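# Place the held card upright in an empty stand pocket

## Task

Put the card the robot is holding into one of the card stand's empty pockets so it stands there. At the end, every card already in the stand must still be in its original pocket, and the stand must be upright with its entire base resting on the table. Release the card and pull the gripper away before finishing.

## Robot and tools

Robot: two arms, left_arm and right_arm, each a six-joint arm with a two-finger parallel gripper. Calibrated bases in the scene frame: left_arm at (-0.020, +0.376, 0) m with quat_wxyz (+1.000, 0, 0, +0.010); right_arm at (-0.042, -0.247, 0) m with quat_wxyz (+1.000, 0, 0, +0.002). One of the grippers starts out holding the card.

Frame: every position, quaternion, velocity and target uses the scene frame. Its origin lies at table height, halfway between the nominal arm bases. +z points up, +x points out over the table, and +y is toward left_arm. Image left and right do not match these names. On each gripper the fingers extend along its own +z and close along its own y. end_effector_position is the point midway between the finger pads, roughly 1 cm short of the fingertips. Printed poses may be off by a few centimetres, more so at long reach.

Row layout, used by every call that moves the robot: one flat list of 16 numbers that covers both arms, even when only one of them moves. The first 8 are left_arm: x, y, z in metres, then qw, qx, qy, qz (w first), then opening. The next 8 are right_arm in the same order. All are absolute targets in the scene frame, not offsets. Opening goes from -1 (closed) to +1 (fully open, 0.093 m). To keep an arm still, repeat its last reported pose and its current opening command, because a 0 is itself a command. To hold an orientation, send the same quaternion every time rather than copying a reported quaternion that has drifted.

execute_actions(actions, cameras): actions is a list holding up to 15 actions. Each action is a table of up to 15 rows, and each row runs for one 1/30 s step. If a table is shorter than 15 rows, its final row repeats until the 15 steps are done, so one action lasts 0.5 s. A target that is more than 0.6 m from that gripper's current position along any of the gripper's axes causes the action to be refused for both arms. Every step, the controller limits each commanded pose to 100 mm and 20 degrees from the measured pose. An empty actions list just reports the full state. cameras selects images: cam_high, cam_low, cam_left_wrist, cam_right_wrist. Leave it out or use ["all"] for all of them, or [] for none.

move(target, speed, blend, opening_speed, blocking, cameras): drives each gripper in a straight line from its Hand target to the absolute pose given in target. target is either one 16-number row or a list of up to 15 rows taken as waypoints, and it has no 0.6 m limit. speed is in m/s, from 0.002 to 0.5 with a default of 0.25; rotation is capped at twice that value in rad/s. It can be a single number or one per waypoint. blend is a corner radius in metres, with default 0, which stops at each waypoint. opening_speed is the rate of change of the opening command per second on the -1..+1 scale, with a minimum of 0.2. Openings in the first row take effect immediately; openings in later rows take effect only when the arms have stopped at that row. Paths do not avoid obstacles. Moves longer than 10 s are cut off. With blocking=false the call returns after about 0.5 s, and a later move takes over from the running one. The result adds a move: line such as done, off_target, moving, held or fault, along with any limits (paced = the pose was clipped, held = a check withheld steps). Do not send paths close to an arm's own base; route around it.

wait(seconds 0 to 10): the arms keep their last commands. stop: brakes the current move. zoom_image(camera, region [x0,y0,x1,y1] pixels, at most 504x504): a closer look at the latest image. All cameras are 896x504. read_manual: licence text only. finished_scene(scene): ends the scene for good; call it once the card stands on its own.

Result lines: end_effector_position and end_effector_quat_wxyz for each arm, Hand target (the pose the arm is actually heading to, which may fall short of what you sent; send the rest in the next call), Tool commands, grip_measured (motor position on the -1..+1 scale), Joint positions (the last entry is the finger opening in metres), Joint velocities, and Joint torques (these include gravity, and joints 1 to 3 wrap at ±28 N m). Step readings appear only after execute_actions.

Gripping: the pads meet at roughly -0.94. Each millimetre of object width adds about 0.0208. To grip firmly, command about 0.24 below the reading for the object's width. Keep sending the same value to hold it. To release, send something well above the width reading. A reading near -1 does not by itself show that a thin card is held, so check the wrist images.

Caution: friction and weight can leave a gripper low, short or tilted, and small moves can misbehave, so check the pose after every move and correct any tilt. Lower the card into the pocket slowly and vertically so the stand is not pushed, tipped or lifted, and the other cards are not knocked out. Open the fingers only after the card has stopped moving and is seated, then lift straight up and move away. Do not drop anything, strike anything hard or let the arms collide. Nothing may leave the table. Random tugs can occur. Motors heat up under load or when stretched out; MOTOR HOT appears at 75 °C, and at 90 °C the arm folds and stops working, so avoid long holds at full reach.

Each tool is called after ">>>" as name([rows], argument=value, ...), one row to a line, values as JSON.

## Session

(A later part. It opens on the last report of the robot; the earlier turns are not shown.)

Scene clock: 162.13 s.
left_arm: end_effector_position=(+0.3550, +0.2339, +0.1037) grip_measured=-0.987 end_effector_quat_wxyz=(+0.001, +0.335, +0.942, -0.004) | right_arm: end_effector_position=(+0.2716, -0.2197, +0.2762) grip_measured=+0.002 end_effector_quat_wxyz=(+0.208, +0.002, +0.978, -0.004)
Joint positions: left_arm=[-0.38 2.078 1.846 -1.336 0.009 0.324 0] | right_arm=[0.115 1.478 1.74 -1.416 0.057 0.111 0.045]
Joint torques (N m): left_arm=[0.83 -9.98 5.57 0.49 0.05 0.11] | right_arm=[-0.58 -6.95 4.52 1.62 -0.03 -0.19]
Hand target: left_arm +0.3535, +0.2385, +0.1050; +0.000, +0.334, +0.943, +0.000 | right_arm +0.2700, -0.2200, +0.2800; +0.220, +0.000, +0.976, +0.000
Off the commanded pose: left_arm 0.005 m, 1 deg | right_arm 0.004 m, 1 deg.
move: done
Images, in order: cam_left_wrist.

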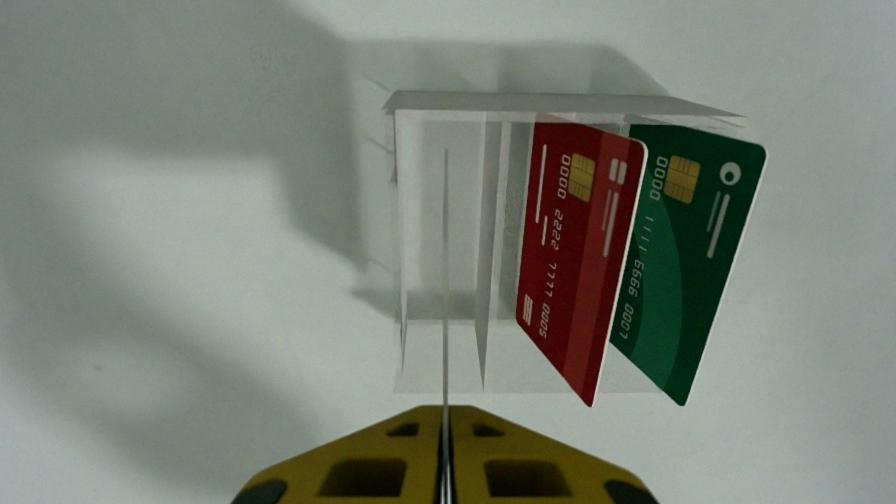

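>>> move([
  [0.3582,0.2365,0.098,0,0.3338,0.9426,0,-1,0.27,-0.22,0.28,0.22,0,0.975,0,0],
], speed=0.03, cameras=["cam_left_wrist"])

>>> zoom_image(camera="cam_left_wrist", region=[330, 80, 700, 420])

Scene clock: 173.43 s.
left_arm: end_effector_position=(+0.3558, +0.2336, +0.1037) grip_measured=-0.987 end_effector_quat_wxyz=(+0.003, +0.335, +0.942, -0.004) | right_arm: end_effector_position=(+0.2716, -0.2197, +0.2762) grip_measured=+0.002 end_effector_quat_wxyz=(+0.208, +0.002, +0.978, -0.004)
Joint positions: left_arm=[-0.38 2.078 1.846 -1.333 0.009 0.324 0] | right_arm=[0.115 1.478 1.74 -1.416 0.057 0.111 0.045]
Joint torques (N m): left_arm=[0.79 -8.32 6.04 0.59 0.05 0.11] | right_arm=[-0.57 -6.93 4.52 1.62 -0.03 -0.19]
Heat: left arm: 43 °C; right arm: 45 °C.
Hand target: left_arm +0.3581, +0.2366, +0.0981; +0.000, +0.334, +0.943, +0.000 | right_arm +0.2700, -0.2200, +0.2799; +0.220, +0.000, +0.976, +0.000
Off the commanded pose: left_arm 0.007 m, 1 deg | right_arm 0.004 m, 1 deg.
move: done
Images, in order: cam_left_wrist.

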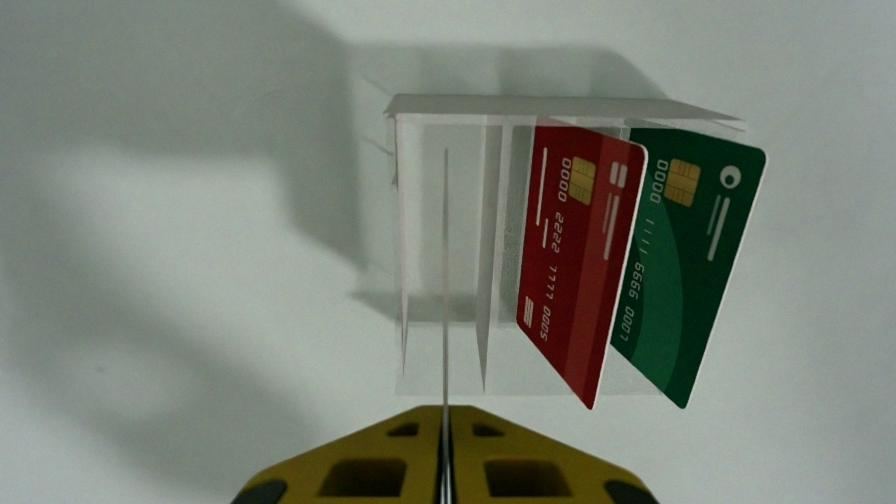

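Scaled by 1.362 from the camera's 896x504 image, which has a finer 1280x720 frame.

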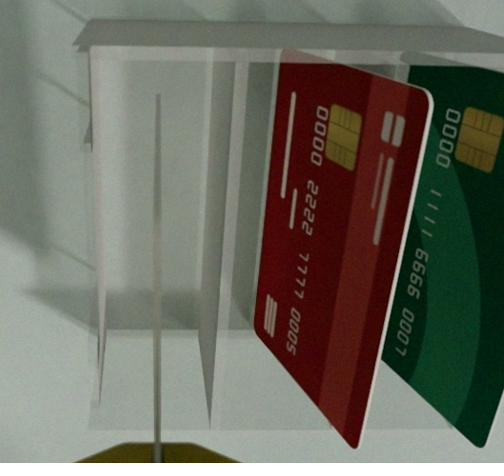

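>>> move([
  [0.3600,0.2350,0.0965,0,0.3338,0.9426,0,-1,0.27,-0.22,0.28,0.22,0,0.975,0,0],
], speed=0.03, cameras=["cam_left_wrist"])

>>> zoom_image(camera="cam_left_wrist", region=[330, 80, 700, 420])

Scene clock: 179.47 s.
left_arm: end_effector_position=(+0.3562, +0.2335, +0.1037) grip_measured=-0.987 end_effector_quat_wxyz=(+0.004, +0.335, +0.942, -0.004) | right_arm: end_effector_position=(+0.2716, -0.2197, +0.2762) grip_measured=+0.002 end_effector_quat_wxyz=(+0.208, +0.002, +0.978, -0.004)
Joint positions: left_arm=[-0.38 2.078 1.846 -1.331 0.009 0.324 0] | right_arm=[0.115 1.478 1.74 -1.416 0.057 0.111 0.045]
Joint torques (N m): left_arm=[0.61 -7.6 6.79 0.63 0.05 0.09] | right_arm=[-0.57 -6.94 4.53 1.62 -0.03 -0.19]
Hand target: left_arm +0.3599, +0.2351, +0.0966; +0.000, +0.334, +0.943, +0.000 | right_arm +0.2700, -0.2200, +0.2799; +0.220, +0.000, +0.976, +0.000
Off the commanded pose: left_arm 0.008 m, 1 deg | right_arm 0.004 m, 1 deg.
move: done
Images, in order: cam_left_wrist.

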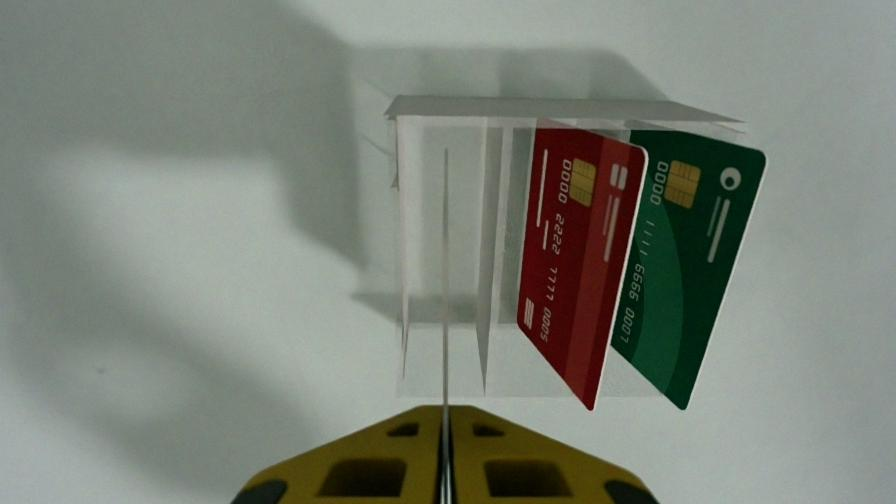

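Scaled by 1.362 from the camera's 896x504 image, which has a finer 1280x720 frame.

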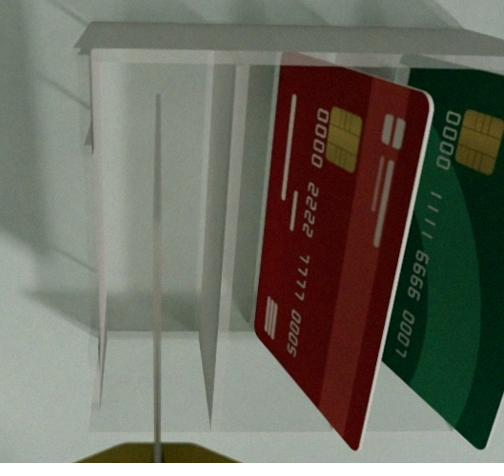

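>>> move([
  [0.3580,0.2350,0.087,0,0.3338,0.9426,0,-1,0.27,-0.22,0.28,0.22,0,0.975,0,0],
], speed=0.03, cameras=["cam_left_wrist"])

>>> zoom_image(camera="cam_left_wrist", region=[330, 80, 700, 420])

Scene clock: 185.97 s.
left_arm: end_effector_position=(+0.3575, +0.2330, +0.0951) grip_measured=-0.987 end_effector_quat_wxyz=(+0.007, +0.335, +0.942, -0.005) | right_arm: end_effector_position=(+0.2717, -0.2197, +0.2762) grip_measured=+0.002 end_effector_quat_wxyz=(+0.208, +0.002, +0.978, -0.004)
Joint positions: left_arm=[-0.38 2.078 1.811 -1.29 0.009 0.324 0] | right_arm=[0.115 1.478 1.74 -1.416 0.057 0.111 0.045]
Joint torques (N m): left_arm=[0.47 -8.12 5.63 0.63 0.05 0.07] | right_arm=[-0.58 -6.94 4.53 1.61 -0.03 -0.19]
Hand target: left_arm +0.3580, +0.2351, +0.0872; +0.000, +0.334, +0.943, +0.000 | right_arm +0.2700, -0.2200, +0.2800; +0.220, +0.000, +0.976, +0.000
Off the commanded pose: left_arm 0.008 m, 1 deg | right_arm 0.004 m, 1 deg.
move: done
Images, in order: cam_left_wrist.

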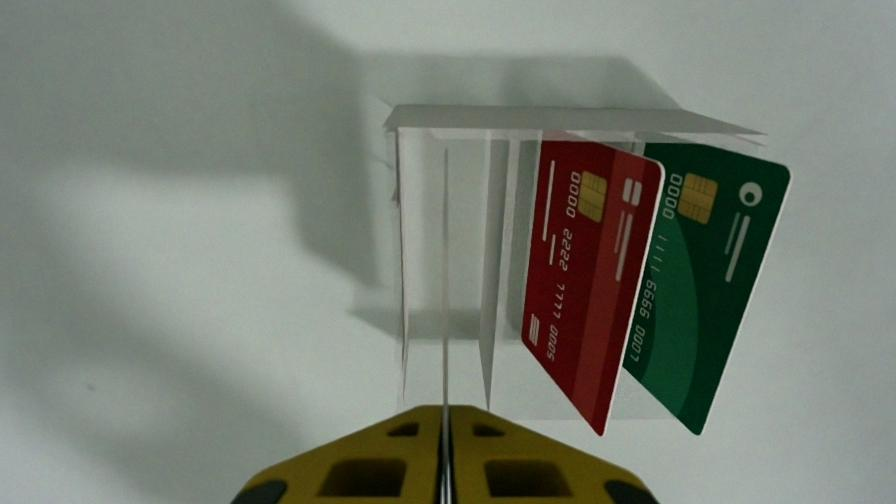

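Scaled by 1.362 from the camera's 896x504 image, which has a finer 1280x720 frame.

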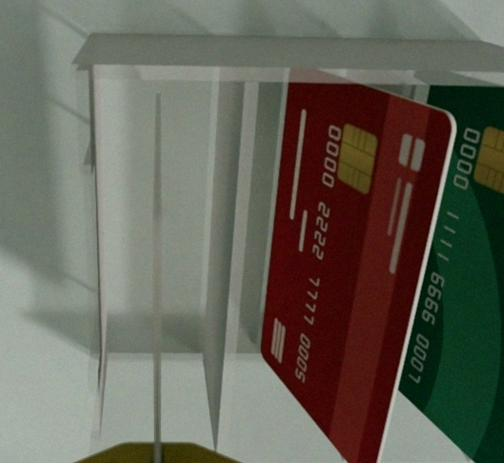

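>>> move([
  [0.3582,0.2349,0.078,0,0.3338,0.9426,0,-1,0.27,-0.22,0.28,0.22,0,0.975,0,0],
], speed=0.025, cameras=["cam_low","cam_left_wrist"])

>>> zoom_image(camera="cam_left_wrist", region=[330, 80, 700, 420])

>>> zoom_image(camera="cam_low", region=[430, 220, 520, 310])

Scene clock: 193.03 s.
left_arm: end_effector_position=(+0.3579, +0.2328, +0.0874) grip_measured=-0.987 end_effector_quat_wxyz=(+0.008, +0.335, +0.942, -0.005) | right_arm: end_effector_position=(+0.2717, -0.2197, +0.2762) grip_measured=+0.002 end_effector_quat_wxyz=(+0.208, +0.002, +0.978, -0.004)
Joint positions: left_arm=[-0.38 2.078 1.781 -1.257 0.009 0.324 0] | right_arm=[0.115 1.478 1.74 -1.416 0.057 0.111 0.045]
Joint torques (N m): left_arm=[0.46 -7.82 5.6 0.66 0.05 0.07] | right_arm=[-0.57 -6.95 4.53 1.62 -0.03 -0.19]
Hand target: left_arm +0.3581, +0.2350, +0.0782; +0.000, +0.334, +0.943, +0.000 | right_arm +0.2700, -0.2200, +0.2800; +0.220, +0.000, +0.976, +0.000
Off the commanded pose: left_arm 0.010 m, 1 deg | right_arm 0.004 m, 1 deg.
move: done
Images, in order: cam_low, cam_left_wrist.

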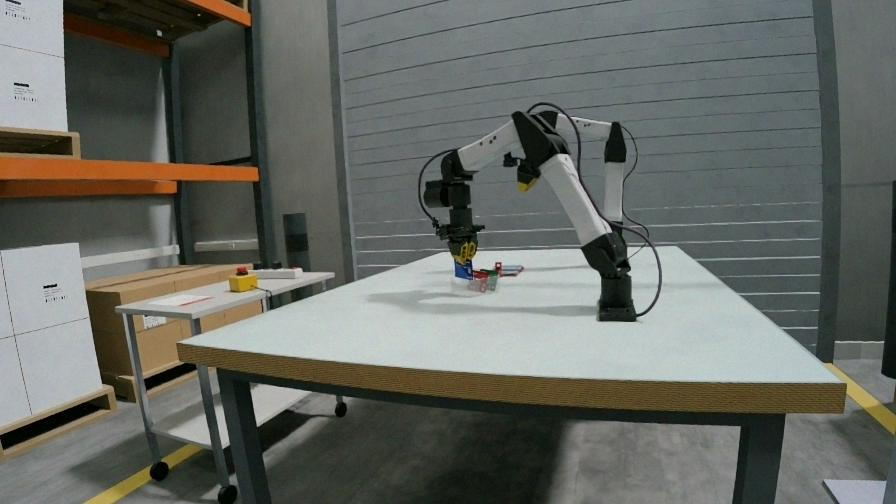

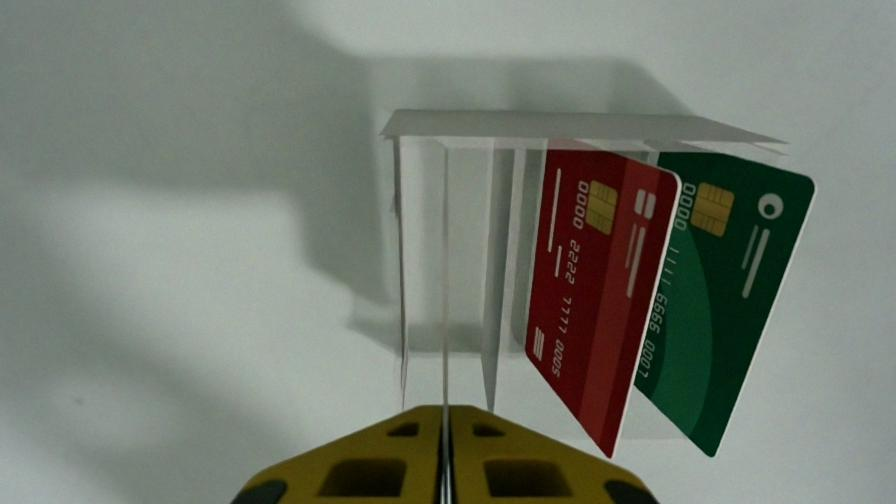

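Scaled by 1.362 from the camera's 896x504 image, which has a finer 1280x720 frame.

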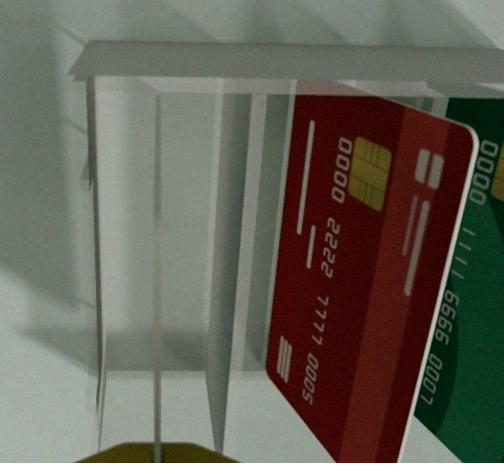

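Scaled by 5.600 from the camera's 896x504 image, which has a finer 1280x720 frame.

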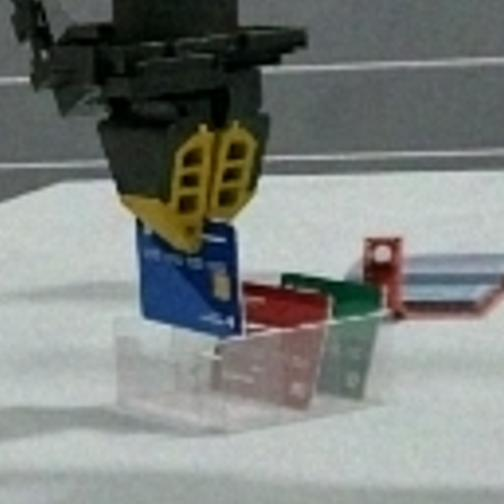

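>>> move([
  [0.3580,0.2351,0.064,0,0.3338,0.9426,0,-1,0.27,-0.22,0.28,0.22,0,0.975,0,0],
], speed=0.025, cameras=["cam_low","cam_left_wrist"])

>>> zoom_image(camera="cam_left_wrist", region=[330, 80, 700, 420])

>>> zoom_image(camera="cam_low", region=[430, 220, 520, 310])

Scene clock: 199.50 s.
left_arm: end_effector_position=(+0.3578, +0.2328, +0.0753) grip_measured=-0.987 end_effector_quat_wxyz=(+0.010, +0.335, +0.942, -0.005) | right_arm: end_effector_position=(+0.2717, -0.2197, +0.2762) grip_measured=+0.002 end_effector_quat_wxyz=(+0.208, +0.002, +0.978, -0.004)
Joint positions: left_arm=[-0.38 2.078 1.733 -1.205 0.009 0.324 0] | right_arm=[0.115 1.478 1.74 -1.416 0.057 0.111 0.045]
Joint torques (N m): left_arm=[0.47 -7.47 5.63 0.68 0.05 0.07] | right_arm=[-0.58 -6.94 4.52 1.62 -0.03 -0.19]
Hand target: left_arm +0.3578, +0.2352, +0.0643; +0.000, +0.334, +0.943, +0.000 | right_arm +0.2700, -0.2200, +0.2800; +0.220, +0.000, +0.976, +0.000
Off the commanded pose: left_arm 0.012 m, 1 deg | right_arm 0.004 m, 1 deg.
move: off_target (left_arm)
Images, in order: cam_low, cam_left_wrist.

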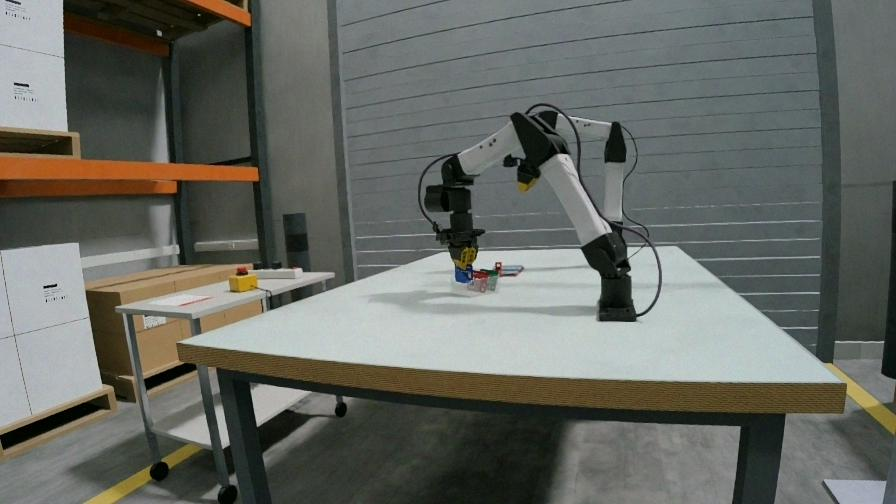

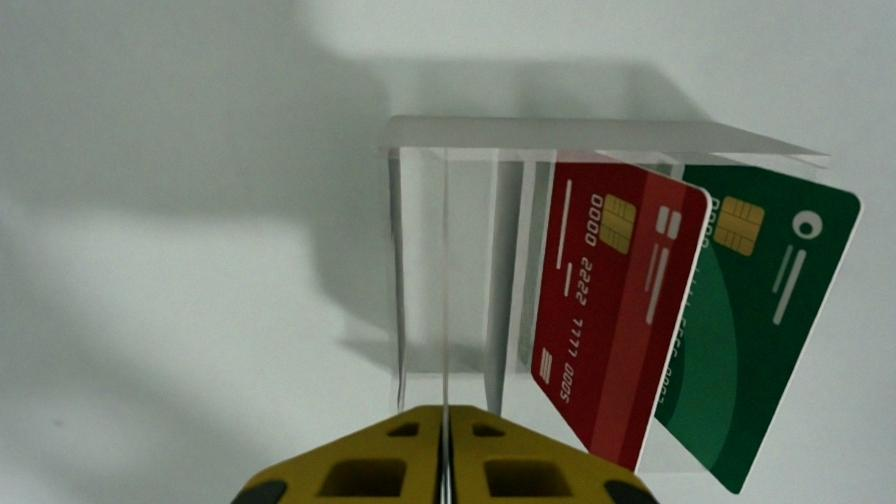

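Scaled by 1.362 from the camera's 896x504 image, which has a finer 1280x720 frame.

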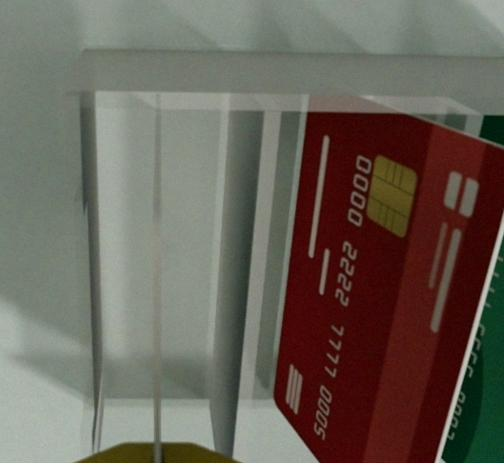

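Scaled by 5.600 from the camera's 896x504 image, which has a finer 1280x720 frame.

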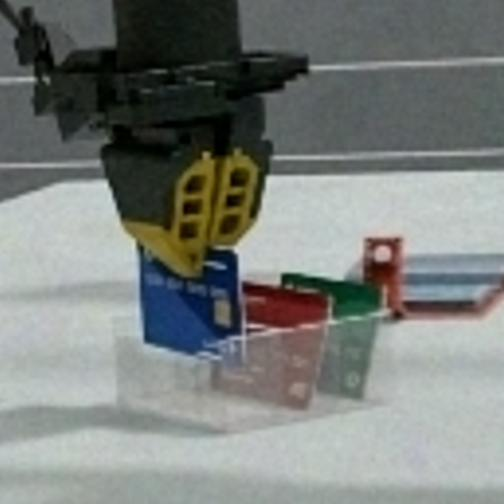

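>>> move([
  [0.3577,0.2352,0.047,0,0.3338,0.9426,0,-1,0.27,-0.22,0.28,0.22,0,0.975,0,0],
], speed=0.03, cameras=["cam_low","cam_left_wrist"])

>>> zoom_image(camera="cam_left_wrist", region=[330, 80, 700, 420])

>>> zoom_image(camera="cam_low", region=[430, 220, 520, 310])

Scene clock: 206.30 s.
left_arm: end_effector_position=(+0.3578, +0.2328, +0.0620) grip_measured=-0.987 end_effector_quat_wxyz=(+0.014, +0.335, +0.942, -0.005) | right_arm: end_effector_position=(+0.2717, -0.2197, +0.2762) grip_measured=+0.002 end_effector_quat_wxyz=(+0.208, +0.002, +0.978, -0.004)
Joint positions: left_arm=[-0.38 2.078 1.679 -1.144 0.009 0.324 0] | right_arm=[0.115 1.478 1.74 -1.416 0.057 0.111 0.045]
Joint torques (N m): left_arm=[0.47 -6.69 5.61 0.72 0.05 0.07] | right_arm=[-0.58 -6.94 4.52 1.62 -0.03 -0.19]
Hand target: left_arm +0.3573, +0.2354, +0.0474; +0.000, +0.334, +0.943, +0.000 | right_arm +0.2700, -0.2200, +0.2800; +0.220, +0.000, +0.976, +0.000
Off the commanded pose: left_arm 0.015 m, 2 deg | right_arm 0.004 m, 1 deg.
move: off_target (left_arm)
Images, in order: cam_low, cam_left_wrist.

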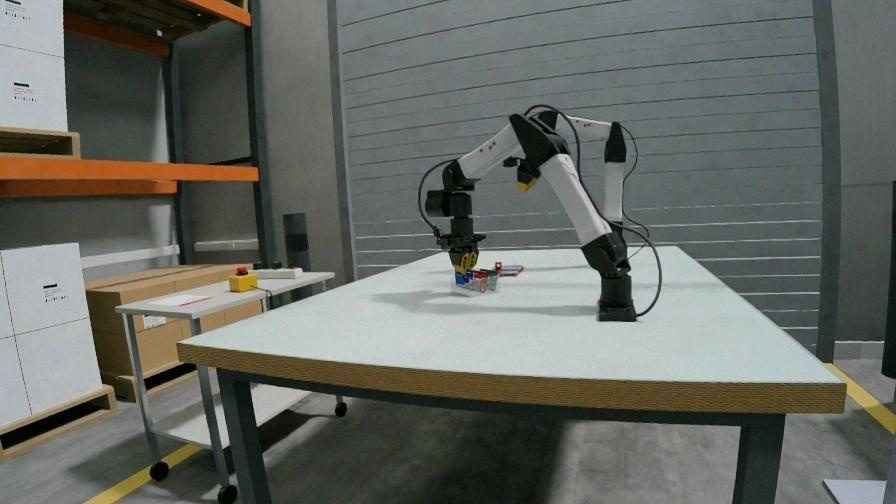

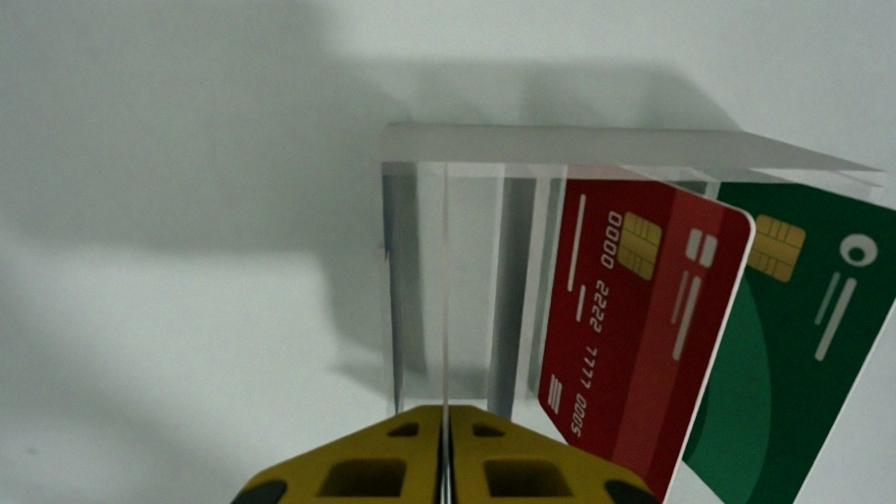

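Scaled by 1.362 from the camera's 896x504 image, which has a finer 1280x720 frame.

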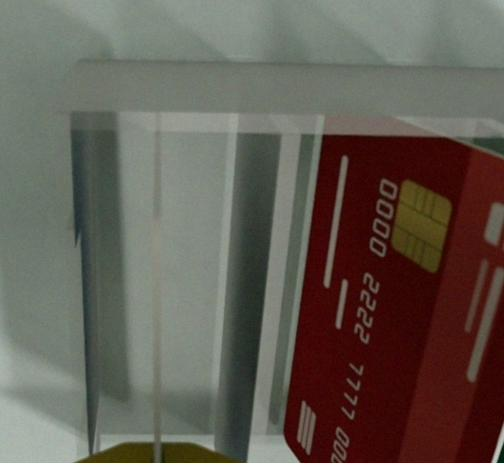

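Scaled by 5.600 from the camera's 896x504 image, which has a finer 1280x720 frame.

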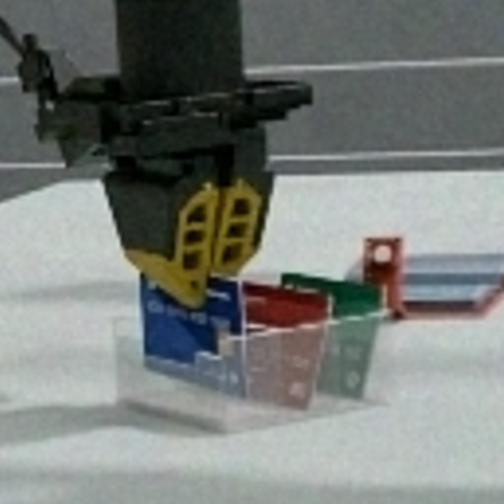

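>>> move([
  [0.3577,0.2352,0.038,0,0.3338,0.9426,0,-1,0.27,-0.22,0.28,0.22,0,0.975,0,0],
], speed=0.03, cameras=["cam_low"])

>>> move([
  [0.3577,0.2352,0.034,0,0.3338,0.9426,0,-1,0.27,-0.22,0.28,0.22,0,0.975,0,0],
], speed=0.03, cameras=["cam_low","cam_left_wrist"])

>>> zoom_image(camera="cam_low", region=[430, 220, 520, 310])

Scene clock: 216.47 s.
left_arm: end_effector_position=(+0.3580, +0.2328, +0.0515) grip_measured=-0.987 end_effector_quat_wxyz=(+0.012, +0.335, +0.942, -0.005) | right_arm: end_effector_position=(+0.2717, -0.2197, +0.2762) grip_measured=+0.002 end_effector_quat_wxyz=(+0.208, +0.002, +0.978, -0.004)
Joint positions: left_arm=[-0.38 2.09 1.655 -1.112 0.009 0.324 0] | right_arm=[0.115 1.478 1.74 -1.416 0.057 0.111 0.045]
Joint torques (N m): left_arm=[0.49 -7.05 5.59 0.7 0.05 0.07] | right_arm=[-0.57 -6.94 4.53 1.62 -0.04 -0.19]
Hand target: left_arm +0.3573, +0.2354, +0.0383; +0.000, +0.334, +0.943, +0.000 | right_arm +0.2700, -0.2200, +0.2800; +0.220, +0.000, +0.976, +0.000
Off the commanded pose: left_arm 0.014 m, 1 deg | right_arm 0.004 m, 1 deg.
move: off_target (left_arm)
Images, in order: cam_low.

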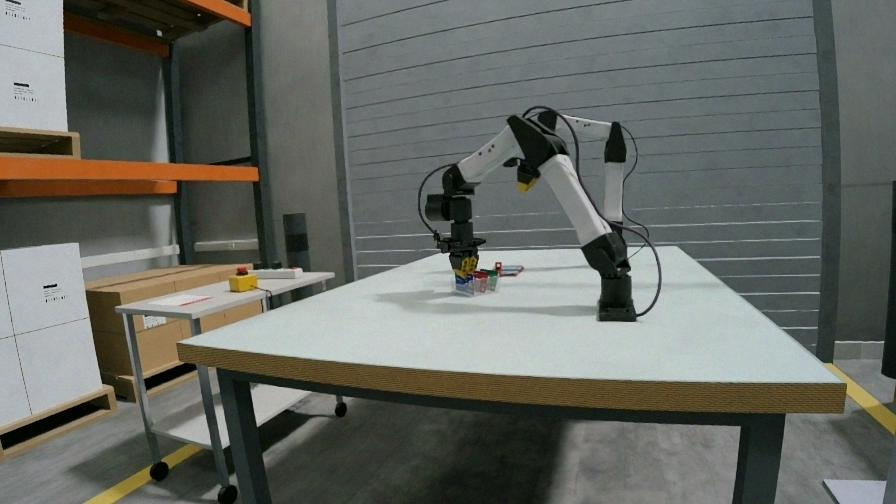

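Scene clock: 217.17 s.
left_arm: end_effector_position=(+0.3580, +0.2328, +0.0505) grip_measured=-0.987 end_effector_quat_wxyz=(+0.012, +0.335, +0.942, -0.005) | right_arm: end_effector_position=(+0.2717, -0.2197, +0.2762) grip_measured=+0.002 end_effector_quat_wxyz=(+0.208, +0.002, +0.978, -0.004)
Joint positions: left_arm=[-0.38 2.09 1.651 -1.107 0.009 0.324 0] | right_arm=[0.115 1.478 1.74 -1.416 0.057 0.111 0.045]
Joint torques (N m): left_arm=[0.49 -6.82 4.94 0.8 0.05 0.07] | right_arm=[-0.58 -6.95 4.52 1.62 -0.03 -0.19]
Hand target: left_arm +0.3572, +0.2354, +0.0345; +0.000, +0.334, +0.943, +0.000 | right_arm +0.2700, -0.2200, +0.2800; +0.220, +0.000, +0.976, +0.000
Off the commanded pose: left_arm 0.017 m, 2 deg | right_arm 0.004 m, 1 deg.
move: off_target (left_arm)
Images, in order: cam_low, cam_left_wrist.

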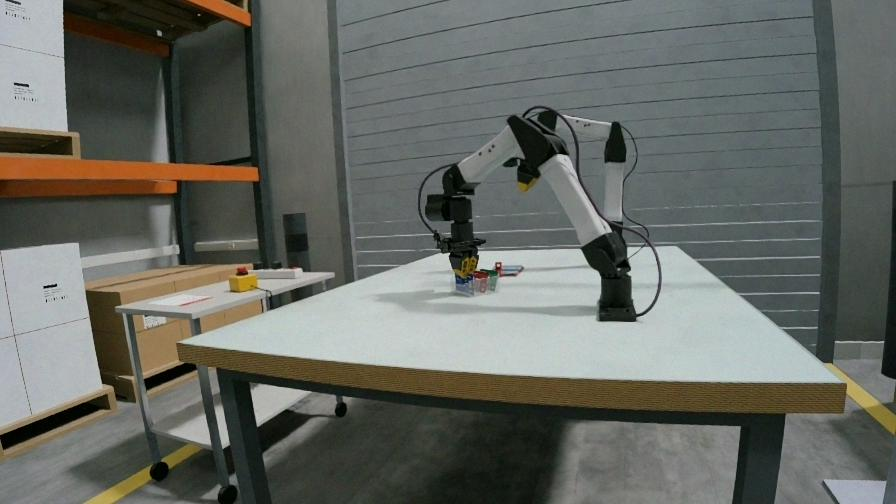

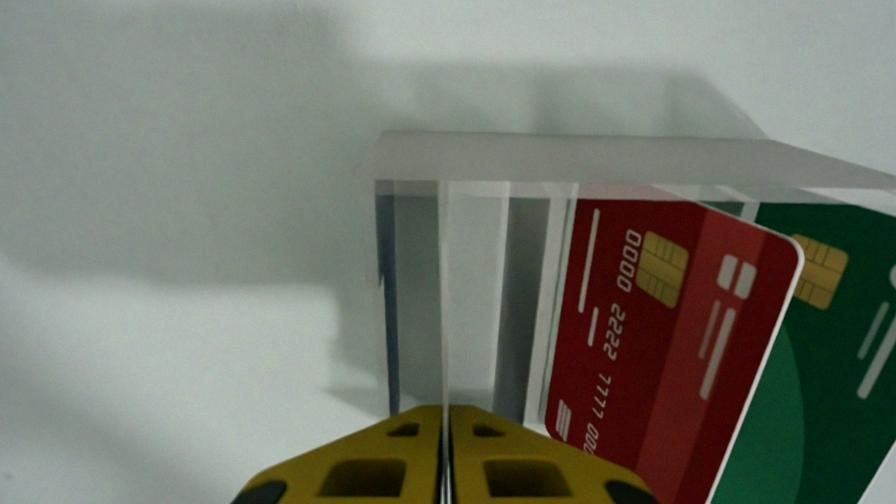

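Scaled by 5.600 from the camera's 896x504 image, which has a finer 1280x720 frame.

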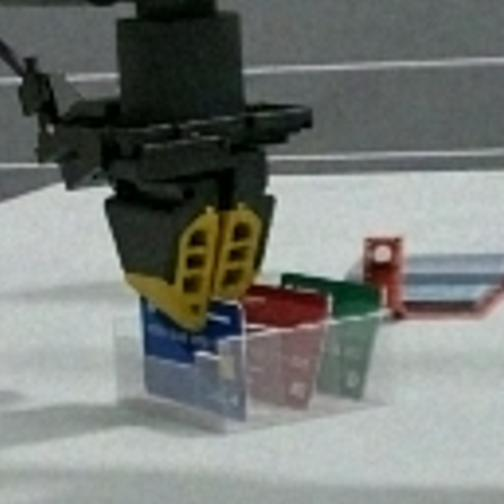

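>>> move([
  [0.3577,0.2352,0.040,0,0.3338,0.9426,0,-0.8,0.27,-0.22,0.28,0.22,0,0.975,0,0],
  [0.3585,0.2345,0.075,0,0.3338,0.9426,0,-0.8,0.27,-0.22,0.28,0.22,0,0.975,0,0],
  [0.3577,0.2352,0.14,0,0.3338,0.9426,0,-0.7,0.27,-0.22,0.28,0.22,0,0.975,0,0],
], speed=[0.05,0.04,0.1], opening_speed=0.5)

>>> zoom_image(camera="cam_left_wrist", region=[330, 60, 700, 440])

>>> zoom_image(camera="cam_low", region=[430, 220, 520, 310])

Scene clock: 227.30 s.
left_arm: end_effector_position=(+0.3578, +0.2328, +0.1420) grip_measured=-0.702 end_effector_quat_wxyz=(+0.009, +0.335, +0.942, -0.005) | right_arm: end_effector_position=(+0.2717, -0.2197, +0.2762) grip_measured=+0.002 end_effector_quat_wxyz=(+0.208, +0.002, +0.978, -0.004)
Joint positions: left_arm=[-0.38 2.09 2.016 -1.479 0.009 0.324 0.012] | right_arm=[0.115 1.478 1.74 -1.416 0.057 0.111 0.045]
Joint torques (N m): left_arm=[0.49 -8.09 7.75 0.39 0.05 0.07] | right_arm=[-0.59 -6.94 4.52 1.61 -0.03 -0.19]
Hand target: left_arm +0.3576, +0.2352, +0.1400; +0.000, +0.334, +0.943, +0.000 | right_arm +0.2700, -0.2200, +0.2800; +0.220, +0.000, +0.976, +0.000
Off the commanded pose: left_arm 0.003 m, 1 deg | right_arm 0.004 m, 1 deg.
move: done

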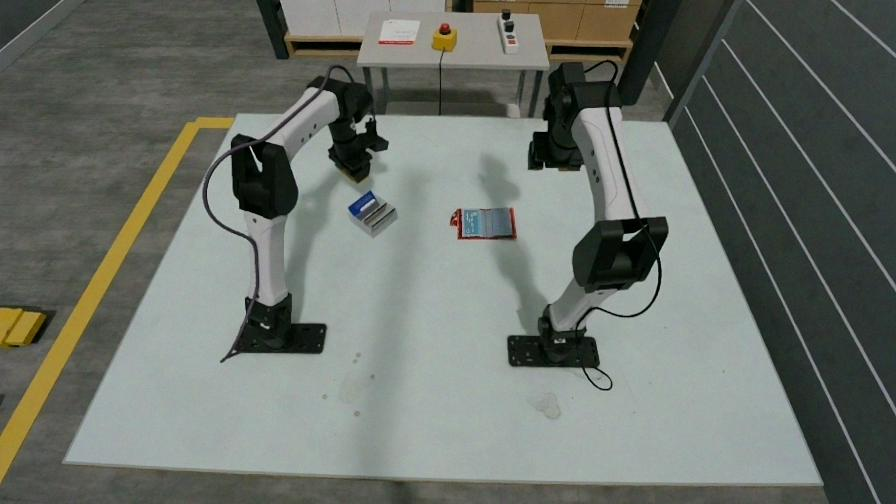

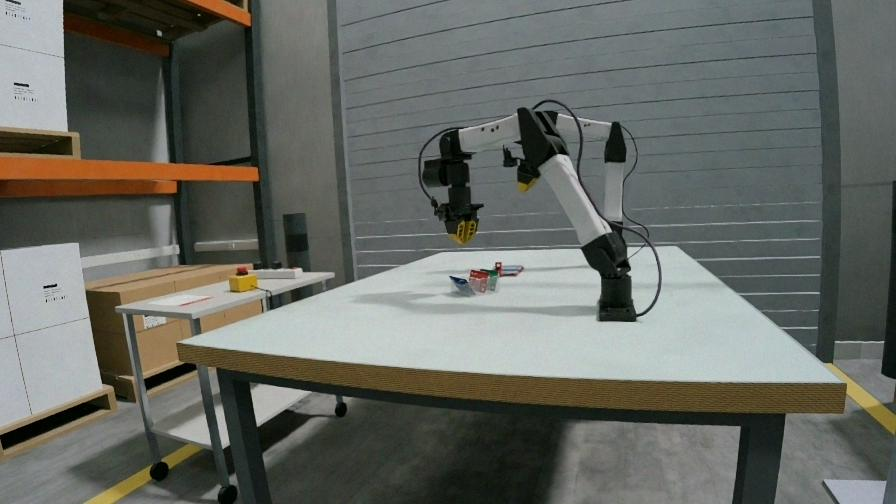

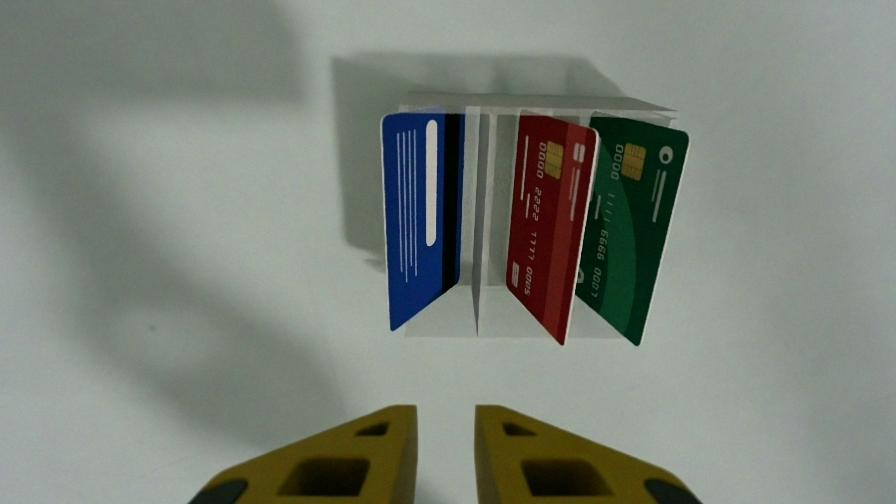

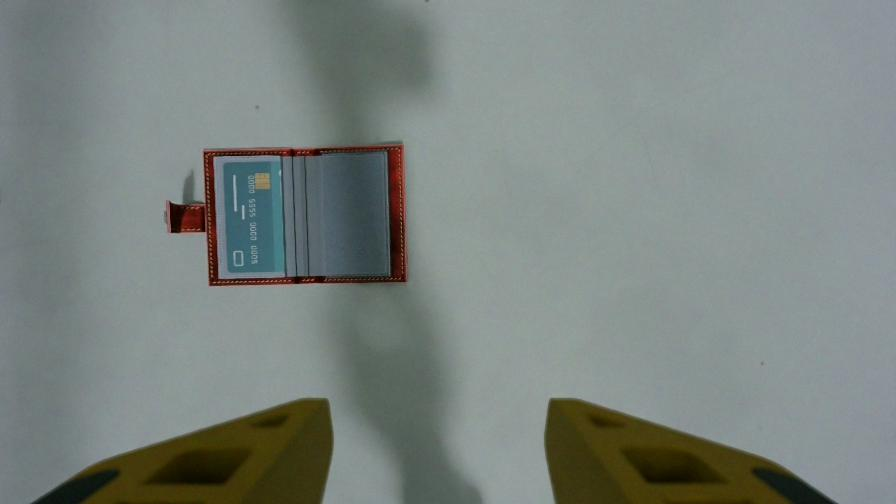

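Scaled by 1.326 from the camera's 896x504 image, which has a finer 1280x720 frame.

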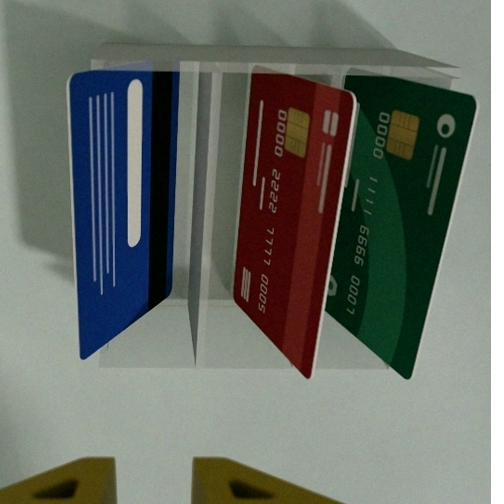

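Scaled by 5.600 from the camera's 896x504 image, which has a finer 1280x720 frame.

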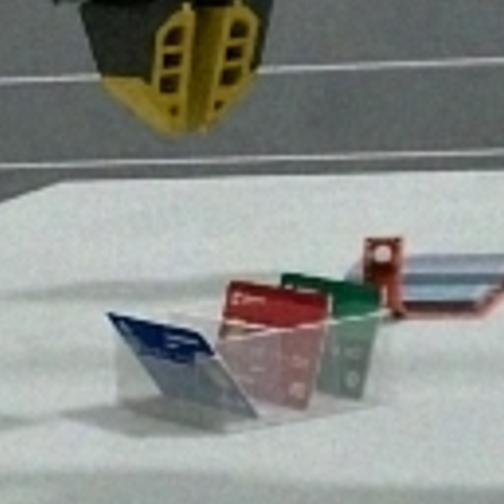

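>>> move(target=[0.33,0.26,0.26,0.2,0.3,0.92,0,-0.7,0.27,-0.22,0.28,0.22,0,0.975,0,0], speed=0.3, cameras=["cam_low","cam_high"])

>>> zoom_image(camera="cam_low", region=[430, 220, 520, 310])

Scene clock: 232.77 s.
left_arm: end_effector_position=(+0.3302, +0.2562, +0.2593) grip_measured=-0.702 end_effector_quat_wxyz=(+0.199, +0.313, +0.928, -0.004) | right_arm: end_effector_position=(+0.2717, -0.2197, +0.2762) grip_measured=+0.002 end_effector_quat_wxyz=(+0.208, +0.002, +0.978, -0.004)
Joint positions: left_arm=[-0.347 1.672 1.867 -1.364 0.008 0.322 0.012] | right_arm=[0.115 1.478 1.74 -1.416 0.057 0.111 0.045]
Joint torques (N m): left_arm=[0.75 -6.8 5.61 1.43 0.03 -0.06] | right_arm=[-0.58 -6.94 4.53 1.61 -0.03 -0.19]
Hand target: left_arm +0.3300, +0.2600, +0.2599; +0.202, +0.304, +0.931, +0.000 | right_arm +0.2700, -0.2200, +0.2800; +0.220, +0.000, +0.976, +0.000
Off the commanded pose: left_arm 0.004 m, 1 deg | right_arm 0.004 m, 1 deg.
move: done
Images, in order: cam_high, cam_low.

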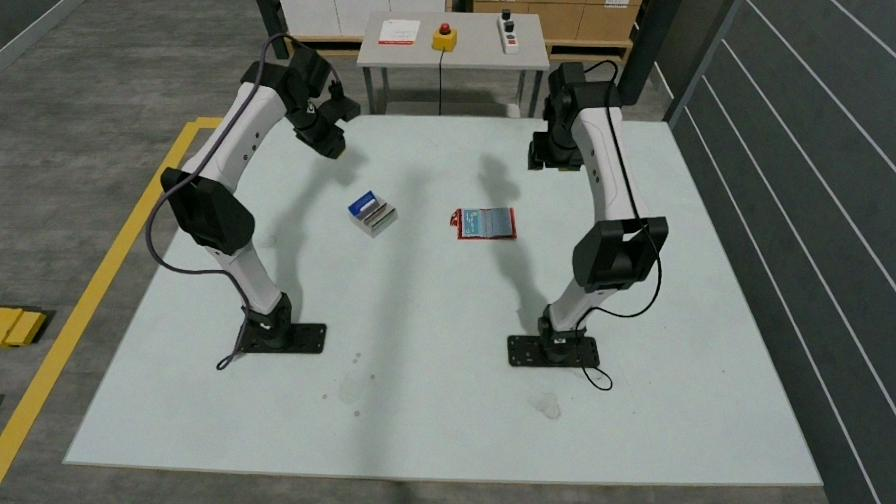

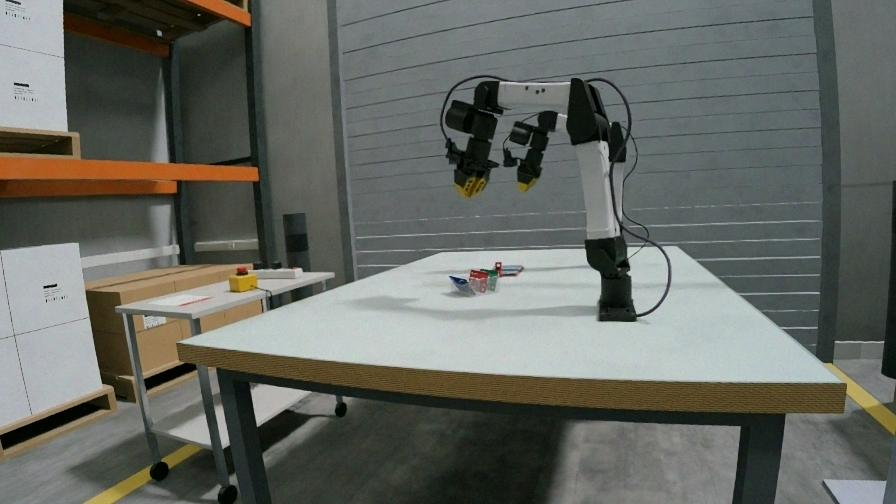

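Scaled by 5.600 from the camera's 896x504 image, which has a finer 1280x720 frame.

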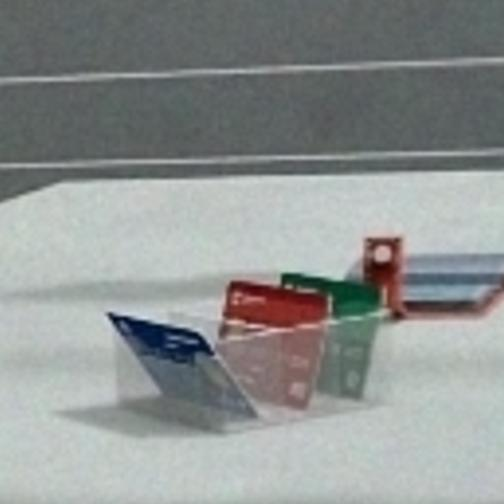

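>>> finished_scene(scene=3)

The scene is finished: the task was done.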